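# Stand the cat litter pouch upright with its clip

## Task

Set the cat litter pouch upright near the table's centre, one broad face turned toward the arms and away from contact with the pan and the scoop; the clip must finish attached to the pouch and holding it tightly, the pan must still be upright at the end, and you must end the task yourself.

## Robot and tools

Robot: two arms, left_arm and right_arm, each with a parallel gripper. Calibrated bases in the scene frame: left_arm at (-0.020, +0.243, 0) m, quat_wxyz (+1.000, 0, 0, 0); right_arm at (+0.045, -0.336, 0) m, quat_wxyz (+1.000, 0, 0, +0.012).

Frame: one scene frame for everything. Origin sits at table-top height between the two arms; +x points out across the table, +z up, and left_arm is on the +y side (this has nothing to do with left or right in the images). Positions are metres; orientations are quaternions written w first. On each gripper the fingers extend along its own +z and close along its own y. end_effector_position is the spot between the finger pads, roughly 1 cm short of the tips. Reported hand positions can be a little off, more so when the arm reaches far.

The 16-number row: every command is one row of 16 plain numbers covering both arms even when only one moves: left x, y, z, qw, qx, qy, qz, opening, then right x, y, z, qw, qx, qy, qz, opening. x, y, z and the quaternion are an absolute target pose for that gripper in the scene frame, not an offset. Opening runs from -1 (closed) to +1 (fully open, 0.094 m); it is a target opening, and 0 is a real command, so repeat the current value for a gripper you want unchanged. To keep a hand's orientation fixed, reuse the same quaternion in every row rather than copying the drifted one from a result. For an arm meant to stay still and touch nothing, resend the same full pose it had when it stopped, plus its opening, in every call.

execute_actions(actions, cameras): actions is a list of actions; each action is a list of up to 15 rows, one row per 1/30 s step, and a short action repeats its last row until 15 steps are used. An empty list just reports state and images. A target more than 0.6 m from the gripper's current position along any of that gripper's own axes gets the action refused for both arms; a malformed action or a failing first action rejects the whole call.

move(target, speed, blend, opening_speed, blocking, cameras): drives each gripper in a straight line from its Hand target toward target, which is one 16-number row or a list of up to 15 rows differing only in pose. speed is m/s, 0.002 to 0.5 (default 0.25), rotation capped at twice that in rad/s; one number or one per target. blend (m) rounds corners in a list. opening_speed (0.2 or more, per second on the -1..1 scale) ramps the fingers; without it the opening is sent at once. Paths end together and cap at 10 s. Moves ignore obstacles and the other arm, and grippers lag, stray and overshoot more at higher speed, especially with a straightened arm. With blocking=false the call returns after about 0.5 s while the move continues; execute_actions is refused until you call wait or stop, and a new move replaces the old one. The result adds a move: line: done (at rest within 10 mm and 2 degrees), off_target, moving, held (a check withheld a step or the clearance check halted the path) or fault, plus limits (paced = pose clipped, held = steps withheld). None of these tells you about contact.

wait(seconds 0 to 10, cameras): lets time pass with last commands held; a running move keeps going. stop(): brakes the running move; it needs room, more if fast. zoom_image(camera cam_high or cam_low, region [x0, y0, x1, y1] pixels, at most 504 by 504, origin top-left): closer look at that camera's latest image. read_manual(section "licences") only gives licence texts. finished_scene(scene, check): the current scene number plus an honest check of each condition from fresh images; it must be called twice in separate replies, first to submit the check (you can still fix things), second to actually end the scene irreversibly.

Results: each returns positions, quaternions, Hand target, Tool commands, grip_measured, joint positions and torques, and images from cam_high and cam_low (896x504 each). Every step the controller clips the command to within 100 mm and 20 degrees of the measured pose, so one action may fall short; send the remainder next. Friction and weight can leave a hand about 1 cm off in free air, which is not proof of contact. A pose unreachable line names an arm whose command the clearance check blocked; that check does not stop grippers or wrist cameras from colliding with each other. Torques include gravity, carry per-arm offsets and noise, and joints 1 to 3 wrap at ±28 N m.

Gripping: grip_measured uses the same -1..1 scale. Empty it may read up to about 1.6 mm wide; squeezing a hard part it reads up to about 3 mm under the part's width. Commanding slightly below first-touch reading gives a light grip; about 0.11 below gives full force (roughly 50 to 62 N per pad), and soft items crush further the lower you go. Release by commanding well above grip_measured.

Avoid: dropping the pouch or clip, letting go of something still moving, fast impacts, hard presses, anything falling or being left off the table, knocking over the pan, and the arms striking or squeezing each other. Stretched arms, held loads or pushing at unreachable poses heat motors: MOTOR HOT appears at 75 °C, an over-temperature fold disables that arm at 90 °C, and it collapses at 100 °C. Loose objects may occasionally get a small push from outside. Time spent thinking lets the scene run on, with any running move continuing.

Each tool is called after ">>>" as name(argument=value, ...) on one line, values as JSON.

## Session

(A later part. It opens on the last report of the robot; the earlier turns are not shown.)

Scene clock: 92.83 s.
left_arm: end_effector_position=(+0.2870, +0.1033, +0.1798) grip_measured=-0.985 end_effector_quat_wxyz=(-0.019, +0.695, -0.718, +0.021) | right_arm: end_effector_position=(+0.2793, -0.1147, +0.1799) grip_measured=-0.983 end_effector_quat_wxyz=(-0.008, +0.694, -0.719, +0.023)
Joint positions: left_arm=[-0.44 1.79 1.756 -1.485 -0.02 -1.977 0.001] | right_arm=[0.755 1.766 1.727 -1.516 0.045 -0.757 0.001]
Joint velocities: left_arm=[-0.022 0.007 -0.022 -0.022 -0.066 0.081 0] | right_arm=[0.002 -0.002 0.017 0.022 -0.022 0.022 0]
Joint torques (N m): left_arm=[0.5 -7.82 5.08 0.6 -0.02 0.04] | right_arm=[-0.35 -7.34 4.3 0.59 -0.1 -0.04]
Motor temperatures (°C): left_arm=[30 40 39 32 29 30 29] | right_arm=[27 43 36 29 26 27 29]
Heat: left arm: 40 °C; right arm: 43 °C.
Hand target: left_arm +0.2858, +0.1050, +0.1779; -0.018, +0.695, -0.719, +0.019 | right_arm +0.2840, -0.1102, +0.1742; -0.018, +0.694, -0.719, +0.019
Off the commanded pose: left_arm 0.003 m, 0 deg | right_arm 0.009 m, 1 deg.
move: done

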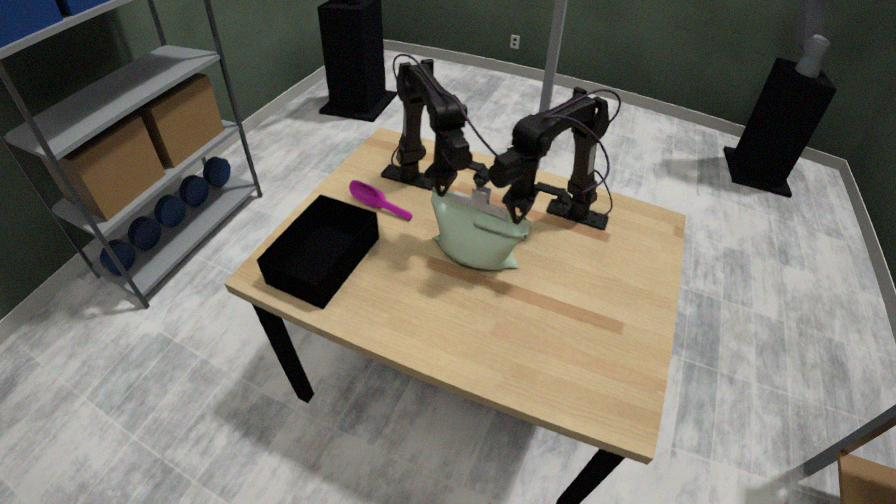

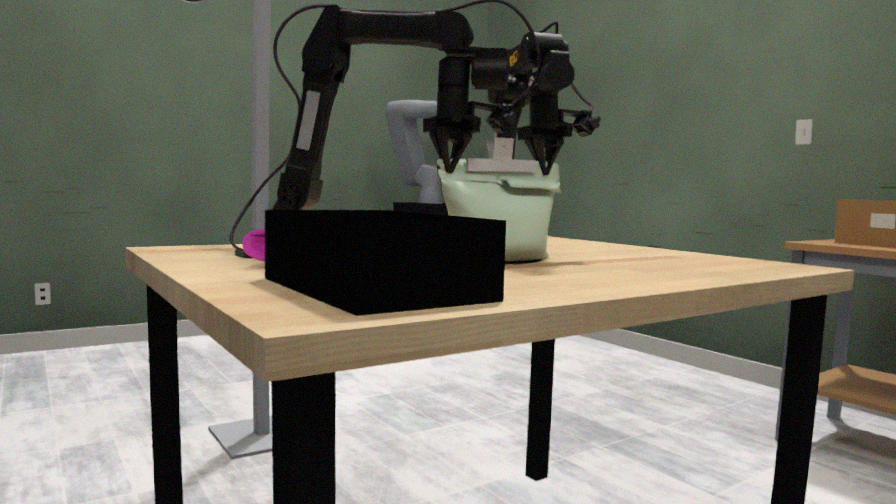

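>>> move(target=[0.286, 0.105, 0.178, 0.0182, -0.6945, 0.7191, -0.0188, -0.75, 0.284, -0.110, 0.174, -0.0182, 0.6945, -0.7191, 0.0188, -0.75], speed=0.03, opening_speed=0.3)

>>> zoom_image(camera="cam_high", region=[390, 140, 590, 290])

>>> zoom_image(camera="cam_low", region=[390, 80, 620, 280])

Scene clock: 94.43 s.
left_arm: end_effector_position=(+0.2871, +0.1031, +0.1798) grip_measured=-0.752 end_effector_quat_wxyz=(-0.018, +0.695, -0.718, +0.021) | right_arm: end_effector_position=(+0.2842, -0.1098, +0.1801) grip_measured=-0.752 end_effector_quat_wxyz=(-0.022, +0.694, -0.719, +0.022)
Joint positions: left_arm=[-0.44 1.79 1.756 -1.484 -0.019 -1.977 0.012] | right_arm=[0.755 1.766 1.727 -1.488 0.045 -0.758 0.012]
Joint velocities: left_arm=[0.007 -0.012 -0.007 0.007 0.007 0.007 -0.002] | right_arm=[0.002 -0.017 0.007 -0.007 -0.007 -0.066 0.001]
Joint torques (N m): left_arm=[0.18 -7.71 5.12 0.59 -0.03 0.06] | right_arm=[-0.5 -7.47 4.16 0.39 -0.08 -0.07]
Motor temperatures (°C): left_arm=[30 39 39 32 29 30 29] | right_arm=[27 43 36 29 26 27 29]
Heat: left arm: 39 °C; right arm: 43 °C.
Hand target: left_arm +0.2860, +0.1050, +0.1781; -0.018, +0.694, -0.719, +0.019 | right_arm +0.2841, -0.1101, +0.1742; -0.018, +0.695, -0.719, +0.019
Off the commanded pose: left_arm 0.003 m, 0 deg | right_arm 0.006 m, 1 deg.
move: done

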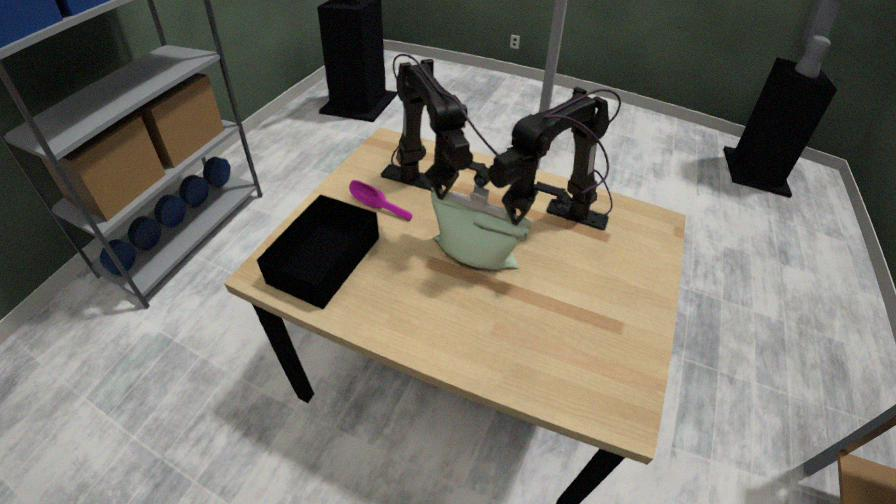

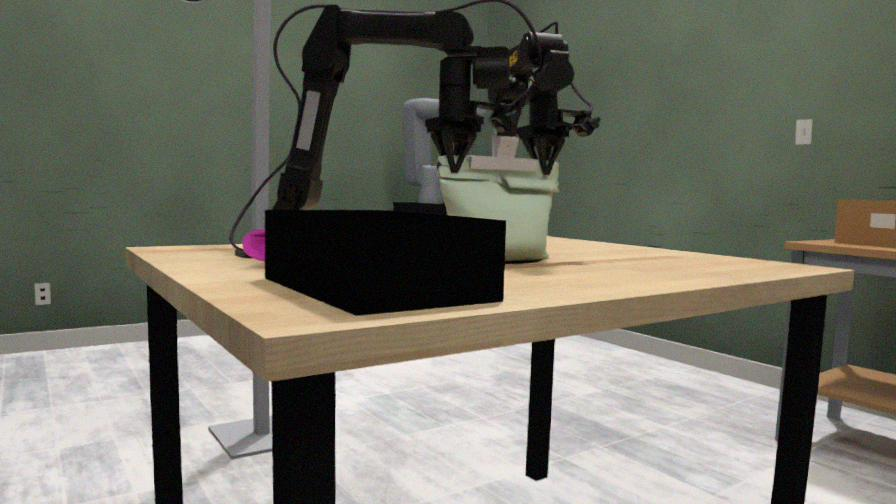

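Scaled by 2.520.

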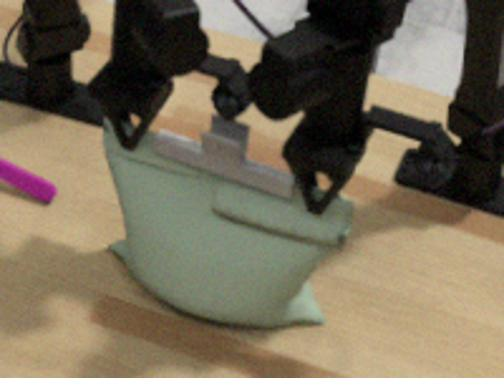

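Scaled by 2.191.

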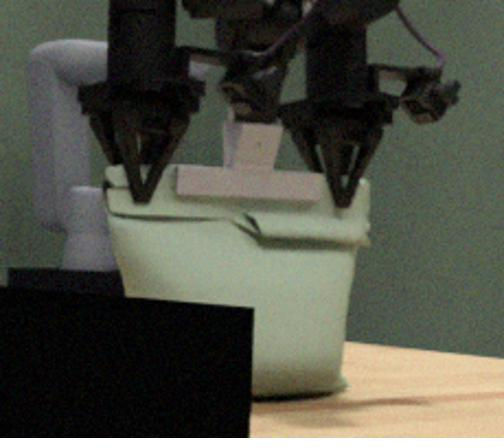

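>>> move(target=[0.286, 0.105, 0.178, 0.0182, -0.6945, 0.7191, -0.0188, -0.35, 0.284, -0.110, 0.174, -0.0182, 0.6945, -0.7191, 0.0188, -0.35], speed=0.03, opening_speed=0.3)

>>> zoom_image(camera="cam_high", region=[390, 140, 590, 290])

>>> zoom_image(camera="cam_low", region=[390, 80, 620, 280])

Scene clock: 96.10 s.
left_arm: end_effector_position=(+0.2872, +0.1030, +0.1798) grip_measured=-0.352 end_effector_quat_wxyz=(-0.018, +0.695, -0.718, +0.021) | right_arm: end_effector_position=(+0.2844, -0.1096, +0.1801) grip_measured=-0.352 end_effector_quat_wxyz=(-0.023, +0.694, -0.719, +0.022)
Joint positions: left_arm=[-0.44 1.79 1.756 -1.484 -0.019 -1.977 0.03] | right_arm=[0.755 1.766 1.727 -1.487 0.045 -0.758 0.03]
Joint velocities: left_arm=[-0.012 0.002 0.022 0.066 -0.007 0.022 0] | right_arm=[-0.002 -0.002 0.007 0.022 0.022 -0.022 0]
Joint torques (N m): left_arm=[0.21 -7.75 5.11 0.56 -0.07 0.09] | right_arm=[-0.53 -7.64 4.12 0.37 -0.11 -0.11]
Motor temperatures (°C): left_arm=[30 39 39 32 29 30 29] | right_arm=[27 42 36 29 26 27 29]
Heat: left arm: 39 °C; right arm: 42 °C.
Hand target: left_arm +0.2860, +0.1050, +0.1780; -0.018, +0.694, -0.719, +0.019 | right_arm +0.2839, -0.1101, +0.1741; -0.018, +0.694, -0.719, +0.019
Off the commanded pose: left_arm 0.003 m, 0 deg | right_arm 0.006 m, 1 deg.
move: done

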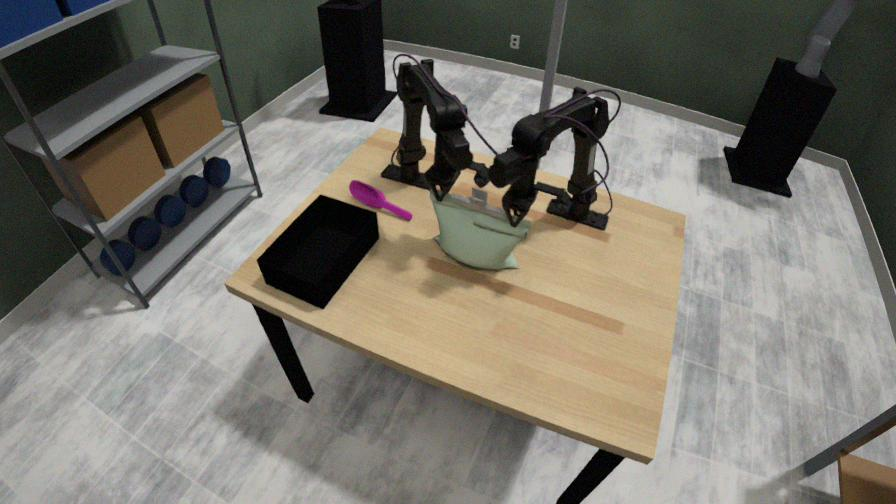

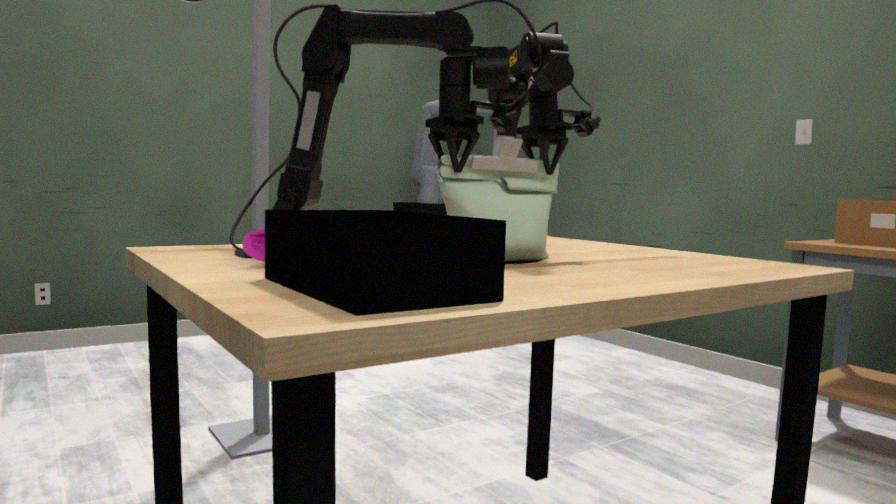

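Scaled by 2.520.

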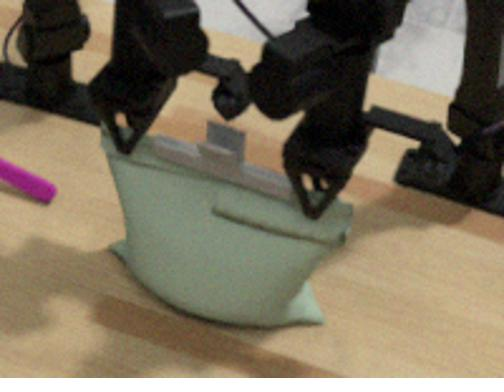

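Scaled by 2.191.

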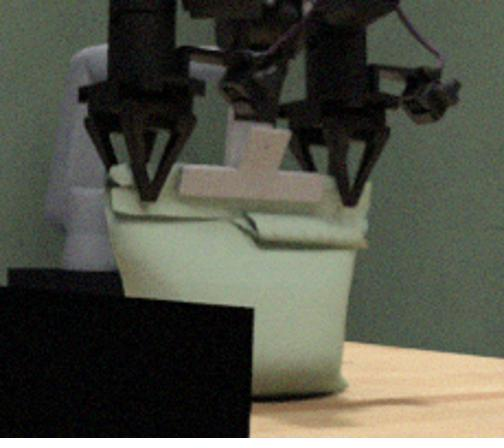

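>>> move(target=[0.286, 0.105, 0.178, 0.0182, -0.6945, 0.7191, -0.0188, 0.0, 0.284, -0.110, 0.174, -0.0182, 0.6945, -0.7191, 0.0188, 0.0], speed=0.03, opening_speed=0.3)

>>> zoom_image(camera="cam_high", region=[390, 140, 590, 290])

>>> zoom_image(camera="cam_low", region=[390, 80, 620, 280])

Scene clock: 97.83 s.
left_arm: end_effector_position=(+0.2873, +0.1030, +0.1799) grip_measured=-0.001 end_effector_quat_wxyz=(-0.018, +0.695, -0.718, +0.021) | right_arm: end_effector_position=(+0.2844, -0.1095, +0.1801) grip_measured=-0.002 end_effector_quat_wxyz=(-0.023, +0.694, -0.719, +0.022)
Joint positions: left_arm=[-0.44 1.79 1.756 -1.484 -0.019 -1.977 0.047] | right_arm=[0.755 1.766 1.727 -1.486 0.045 -0.758 0.047]
Joint velocities: left_arm=[-0.022 0.002 -0.002 0.051 -0.007 -0.037 0] | right_arm=[0.002 0.002 -0.027 -0.022 -0.022 -0.051 0]
Joint torques (N m): left_arm=[0.21 -7.68 5.08 0.57 -0.03 0.04] | right_arm=[-0.68 -7.35 4.12 0.4 -0.11 -0.08]
Motor temperatures (°C): left_arm=[30 39 38 32 29 30 29] | right_arm=[27 42 36 29 26 27 29]
Heat: left arm: 39 °C; right arm: 42 °C.
Hand target: left_arm +0.2860, +0.1050, +0.1780; -0.018, +0.694, -0.719, +0.019 | right_arm +0.2840, -0.1100, +0.1741; -0.018, +0.694, -0.719, +0.019
Off the commanded pose: left_arm 0.003 m, 0 deg | right_arm 0.006 m, 1 deg.
move: done

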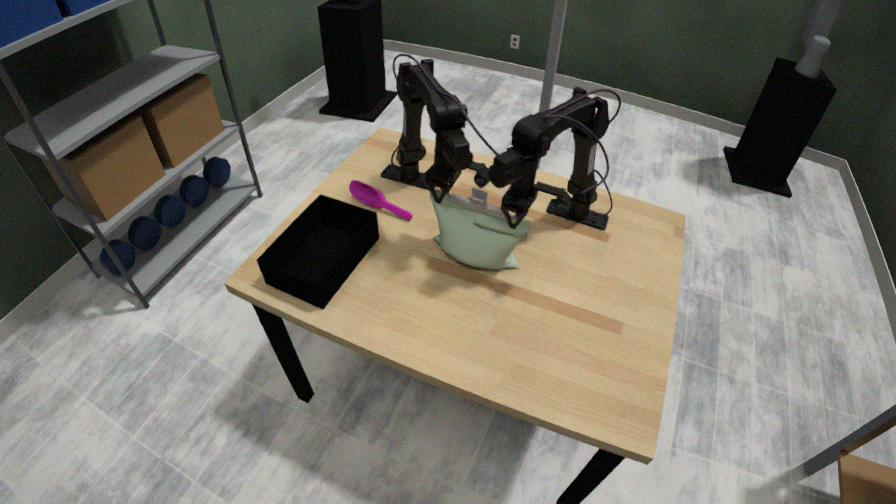

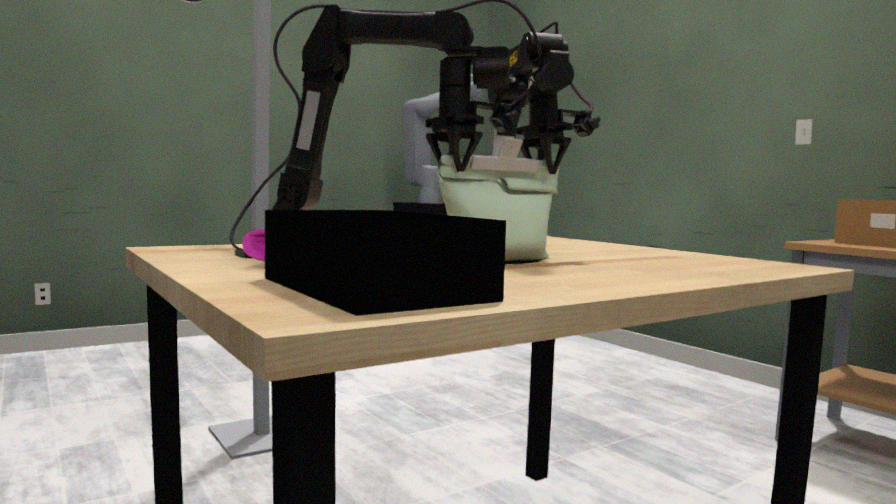

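Scaled by 2.520.

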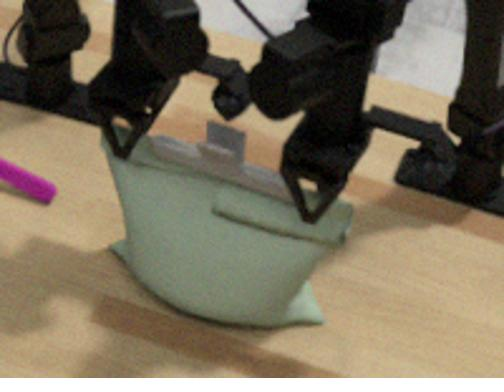

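Scaled by 2.191.

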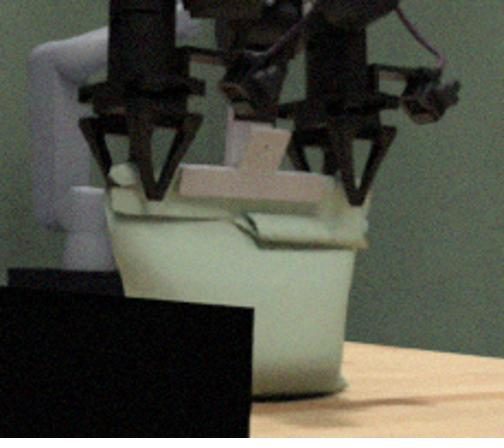

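>>> move(target=[[0.283, 0.105, 0.200, 0.0334, -0.6936, 0.7182, -0.0345, 0.0, 0.281, -0.110, 0.198, -0.0334, 0.6936, -0.7182, 0.0345, 0.0], [0.276, 0.105, 0.236, 0.0847, -0.6895, 0.7139, -0.0877, 0.0, 0.274, -0.111, 0.234, -0.0847, 0.6895, -0.7139, 0.0877, 0.0]], speed=0.06, blend=0.01)

>>> zoom_image(camera="cam_high", region=[390, 140, 590, 290])

>>> zoom_image(camera="cam_low", region=[390, 80, 620, 280])

Scene clock: 100.90 s.
left_arm: end_effector_position=(+0.2757, +0.1041, +0.2214) grip_measured=-0.001 end_effector_quat_wxyz=(-0.070, +0.690, -0.717, +0.071) | right_arm: end_effector_position=(+0.2745, -0.1117, +0.2198) grip_measured=-0.002 end_effector_quat_wxyz=(-0.066, +0.693, -0.712, +0.087)
Joint positions: left_arm=[-0.49 1.662 1.76 -1.49 -0.089 -2.013 0.047] | right_arm=[0.849 1.696 1.792 -1.551 0.186 -0.682 0.047]
Joint velocities: left_arm=[0.007 -0.007 0.002 0.007 0.051 -0.051 0] | right_arm=[-0.022 0.002 -0.002 0.066 0.022 0.022 -0.001]
Joint torques (N m): left_arm=[-0.61 -8.12 8.42 0.75 -0.26 0] | right_arm=[0.62 -8.79 7.66 0.28 0.13 0.08]
Motor temperatures (°C): left_arm=[30 39 38 32 29 30 29] | right_arm=[27 42 36 29 26 27 29]
Heat: left arm: 39 °C; right arm: 42 °C.
Hand target: left_arm +0.2764, +0.1051, +0.2351; -0.084, +0.689, -0.715, +0.088 | right_arm +0.2732, -0.1111, +0.2337; -0.086, +0.690, -0.713, +0.086
Off the commanded pose: left_arm 0.015 m, 3 deg | right_arm 0.014 m, 2 deg.
joint sent to its limit (right arm) — joint 4 (wrist pitch), lower limit. The joint targets still meet the commanded pose.
move: off_target (left_arm, right_arm)

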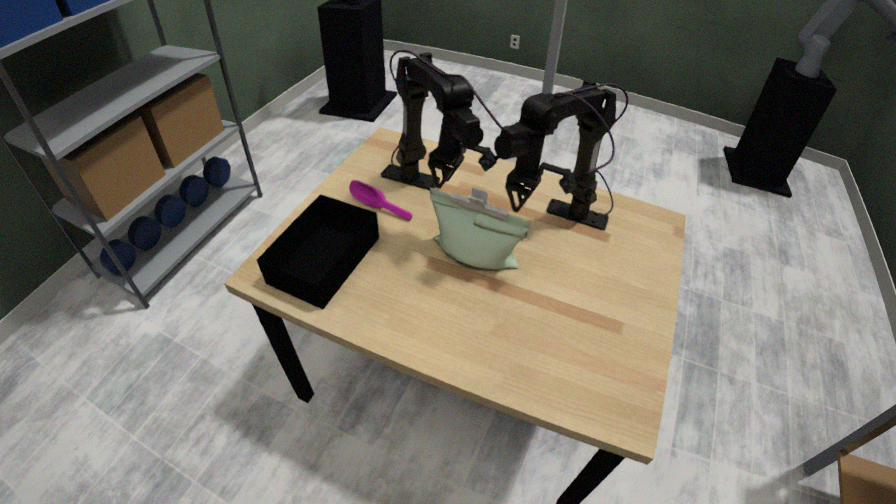

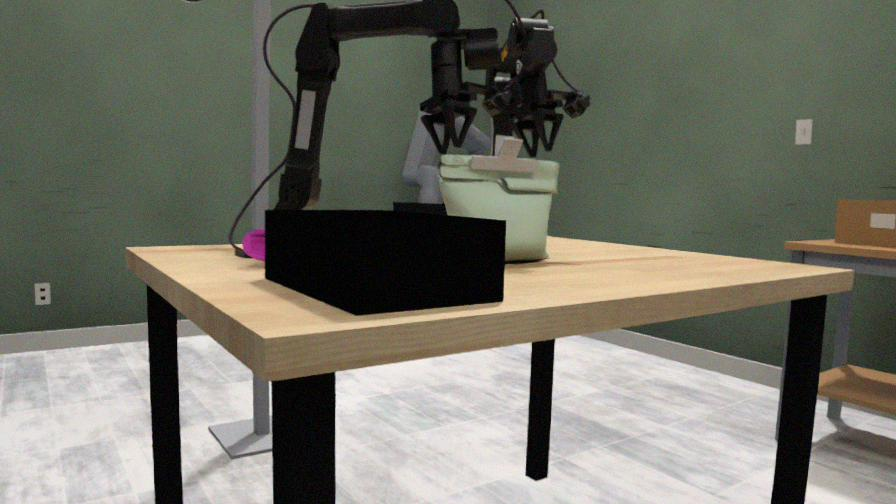

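Scaled by 2.520.

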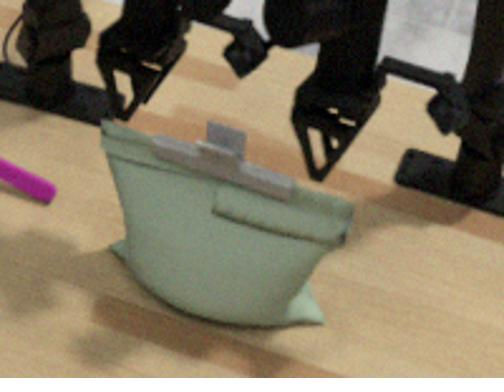

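Scaled by 2.191.

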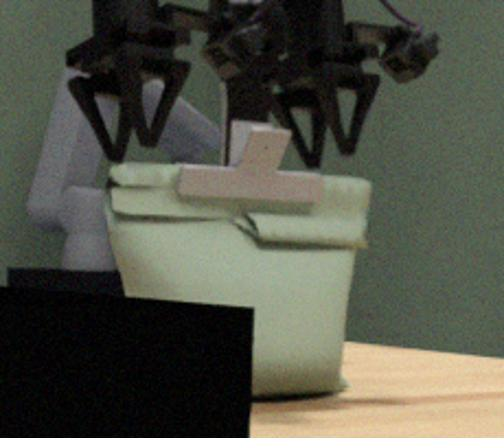

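>>> move(target=[[0.276, 0.106, 0.264, 0.1330, -0.6818, 0.7060, -0.1377, 0.0, 0.274, -0.112, 0.262, -0.1330, 0.6818, -0.7060, 0.1377, 0.0], [0.235, 0.170, 0.268, 0.1503, -0.6782, 0.7022, -0.1557, 0.0, 0.240, -0.200, 0.266, -0.1503, 0.6782, -0.7022, 0.1557, 0.0]], speed=0.08)

>>> zoom_image(camera="cam_high", region=[390, 140, 590, 290])

>>> zoom_image(camera="cam_low", region=[390, 80, 620, 280])

Scene clock: 104.30 s.
left_arm: end_effector_position=(+0.2386, +0.1669, +0.2687) grip_measured=-0.001 end_effector_quat_wxyz=(-0.146, +0.679, -0.702, +0.159) | right_arm: end_effector_position=(+0.2401, -0.1941, +0.2699) grip_measured=-0.002 end_effector_quat_wxyz=(-0.157, +0.680, -0.699, +0.152)
Joint positions: left_arm=[-0.375 1.294 1.559 -1.42 -0.131 -1.884 0.047] | right_arm=[0.842 1.287 1.57 -1.556 0.33 -0.728 0.047]
Joint velocities: left_arm=[-0.007 0.012 0.002 -0.037 0.037 0.022 0] | right_arm=[0.007 -0.002 -0.002 -0.081 -0.007 -0.095 0]
Joint torques (N m): left_arm=[0.39 -3.73 4.93 1.23 -0.06 0.16] | right_arm=[-0.8 -3.93 4.16 0.68 0.23 0.03]
Motor temperatures (°C): left_arm=[30 38 38 32 29 30 29] | right_arm=[27 42 36 29 26 27 29]
Heat: left arm: 38 °C; right arm: 42 °C.
Hand target: left_arm +0.2367, +0.1694, +0.2677; -0.148, +0.677, -0.703, +0.159 | right_arm +0.2387, -0.1996, +0.2667; -0.151, +0.679, -0.701, +0.156
Off the commanded pose: left_arm 0.005 m, 1 deg | right_arm 0.007 m, 1 deg.
move: done

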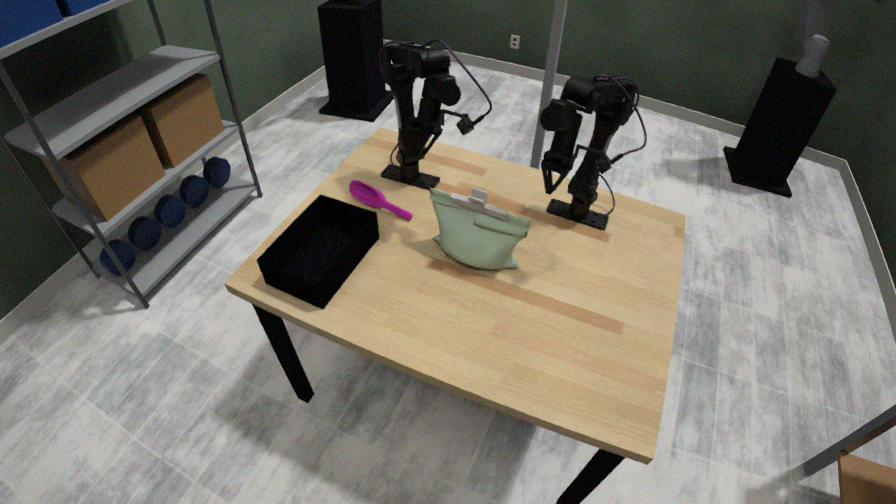

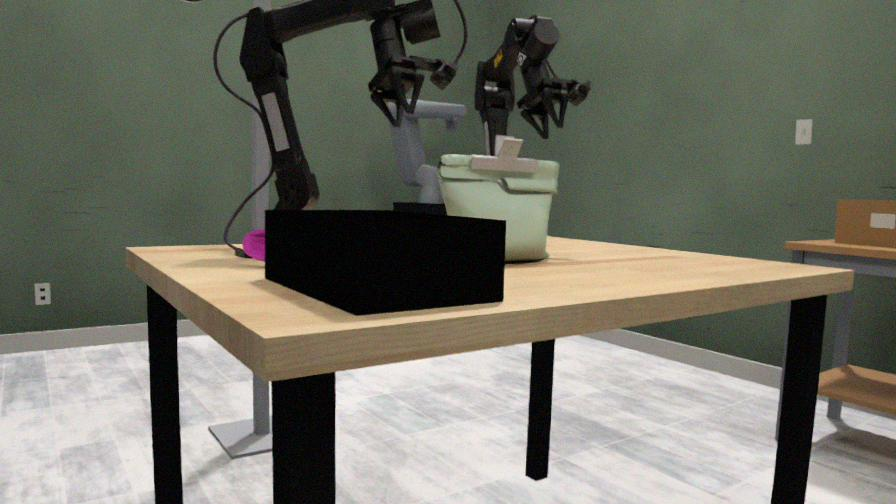

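Scaled by 2.520.

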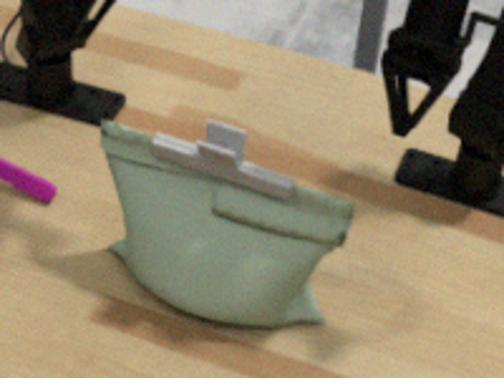

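Scaled by 2.191.

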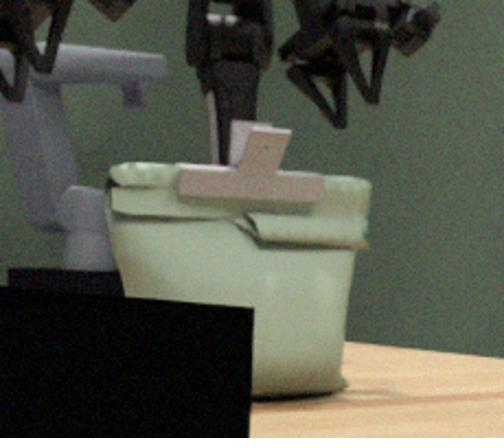

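>>> wait(seconds=2)

>>> zoom_image(camera="cam_high", region=[390, 140, 590, 290])

>>> zoom_image(camera="cam_low", region=[390, 80, 620, 280])

Scene clock: 106.60 s.
left_arm: end_effector_position=(+0.2387, +0.1667, +0.2687) grip_measured=-0.001 end_effector_quat_wxyz=(-0.146, +0.678, -0.703, +0.159) | right_arm: end_effector_position=(+0.2401, -0.1941, +0.2699) grip_measured=-0.002 end_effector_quat_wxyz=(-0.157, +0.681, -0.699, +0.152)
Joint positions: left_arm=[-0.375 1.294 1.559 -1.42 -0.13 -1.883 0.047] | right_arm=[0.842 1.287 1.57 -1.556 0.33 -0.729 0.047]
Joint velocities: left_arm=[-0.017 0.012 0.017 0.051 0.007 0.007 -0.001] | right_arm=[-0.012 0.002 -0.007 0.037 -0.007 -0.022 -0.001]
Joint torques (N m): left_arm=[0.57 -3.85 4.93 1.23 -0.17 0.04] | right_arm=[-0.81 -3.82 3.9 0.71 0.24 0.02]
Motor temperatures (°C): left_arm=[30 37 38 32 29 30 29] | right_arm=[27 41 36 30 26 27 29]
Heat: left arm: 38 °C; right arm: 41 °C.
Hand target: left_arm +0.2366, +0.1694, +0.2676; -0.148, +0.677, -0.703, +0.158 | right_arm +0.2387, -0.1996, +0.2667; -0.151, +0.679, -0.701, +0.156
Tool commands: left_gripper/opening=+0.0 right_gripper/opening=+0.0
Off the commanded pose: left_arm 0.005 m, 1 deg | right_arm 0.007 m, 1 deg.
wait: 2.00 s; at rest from the start

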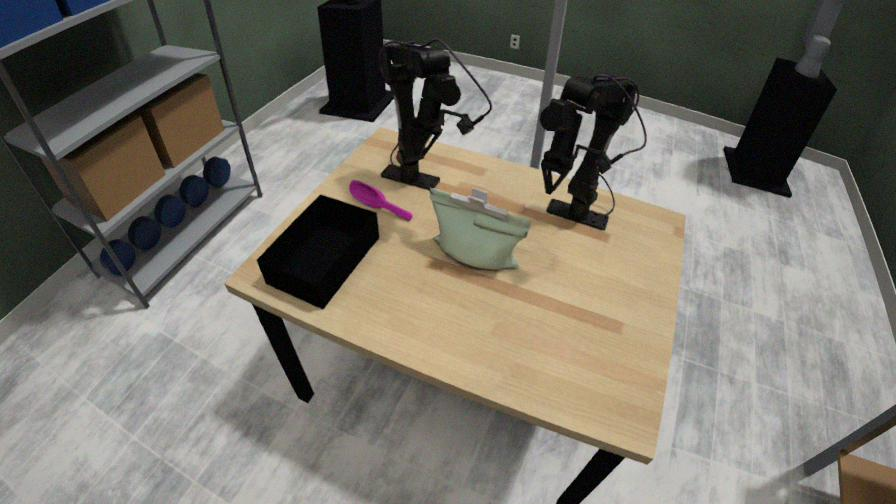

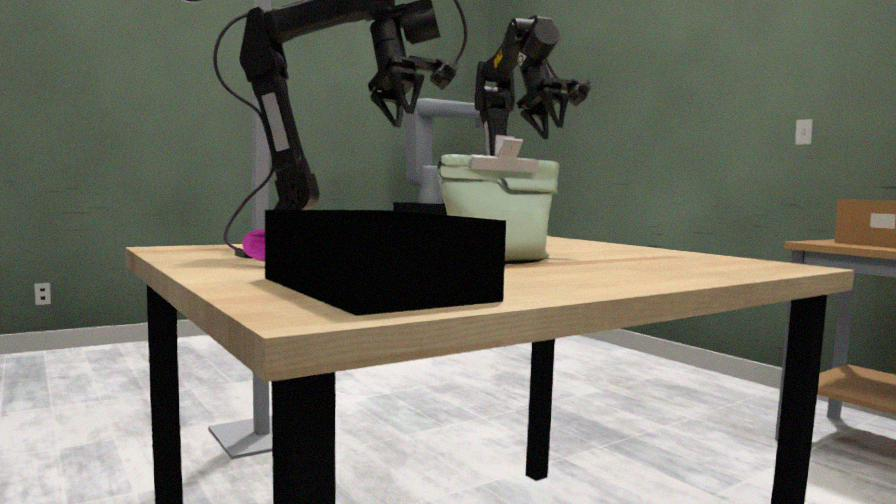

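Scaled by 2.520.

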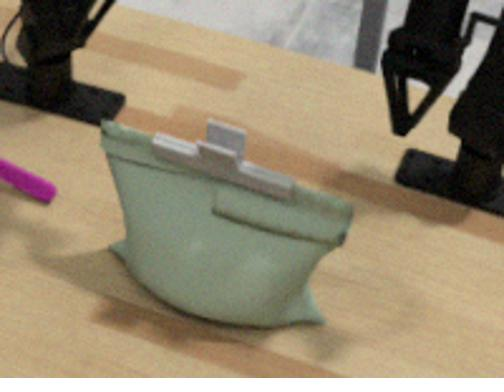

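Scaled by 2.191.

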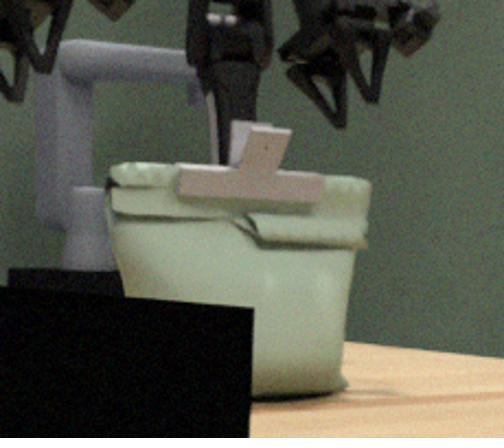

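>>> zoom_image(camera="cam_high", region=[445, 180, 515, 225])

>>> zoom_image(camera="cam_low", region=[430, 125, 570, 215])

Scaled by 7.200.

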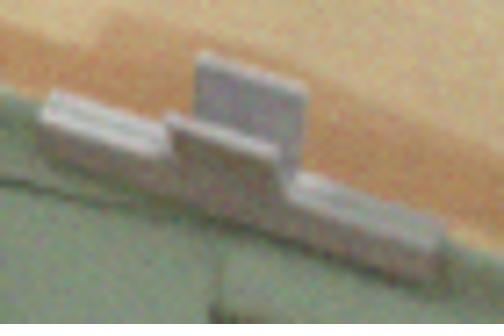

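Scaled by 3.600.

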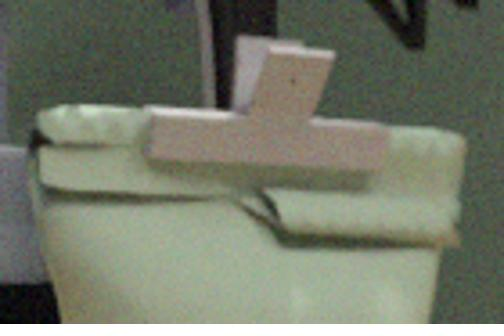

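>>> finished_scene(scene=1, check="Pouch standing: the latest cam_high and cam_low zooms (clock 106.6 s, unchanged over 2+ s without contact) show the pouch upright on its bottom seam, top edge x≈0.28-0.30 at z≈0.195, bottom corners x≈0.283-0.296, so vertical within about 1 cm. Middle of table: pouch centre about (0.29,0.0) vs table centre (0.27,-0.007). Broad side: top edge runs azimuth ~87 deg (along y), so broad side faces -x toward the arms. Clear of pan (x 0.345-0.637, y -0.49..-0.30) and scoop (handle tip about (0.23,-0.243)); pouch -y corner at y≈-0.145, gap ~10 cm to scoop, ~15 cm to pan. Clip: bar lies along the top fold, both jaws around the fabric, handle tabs spread (jaws closed). Pictures cannot show the jaw force or the back side. Pan stands upright on its base untouched. Could be missed if a push topples the pouch or if clip was only lightly seated. Robot grippers open and ~10 cm away, touching nothing.")

This call ended nothing. Check each condition that your pictures could not show: look closer or test it, and mend what is not met. Then call finished_scene again.

>>> finished_scene(scene=1, check="Looked closer at the clip in both cameras: two jaw rails side by side enclose the full ~1.5 cm top strip of the fold, tabs spread in the same fixed V as before the release, bar in the middle of the fold and unchanged for seconds with no robot contact; it carried through lifting and lowering without slipping. Pouch stands vertical, broad side normal ~±x (toward arms), centre (0.29,0.0), pan upright and untouched 15+ cm away, scoop 10 cm away. Not visible: back side of the clip and jaw force. Robot is clear of everything.")

The scene is finished: the task was done.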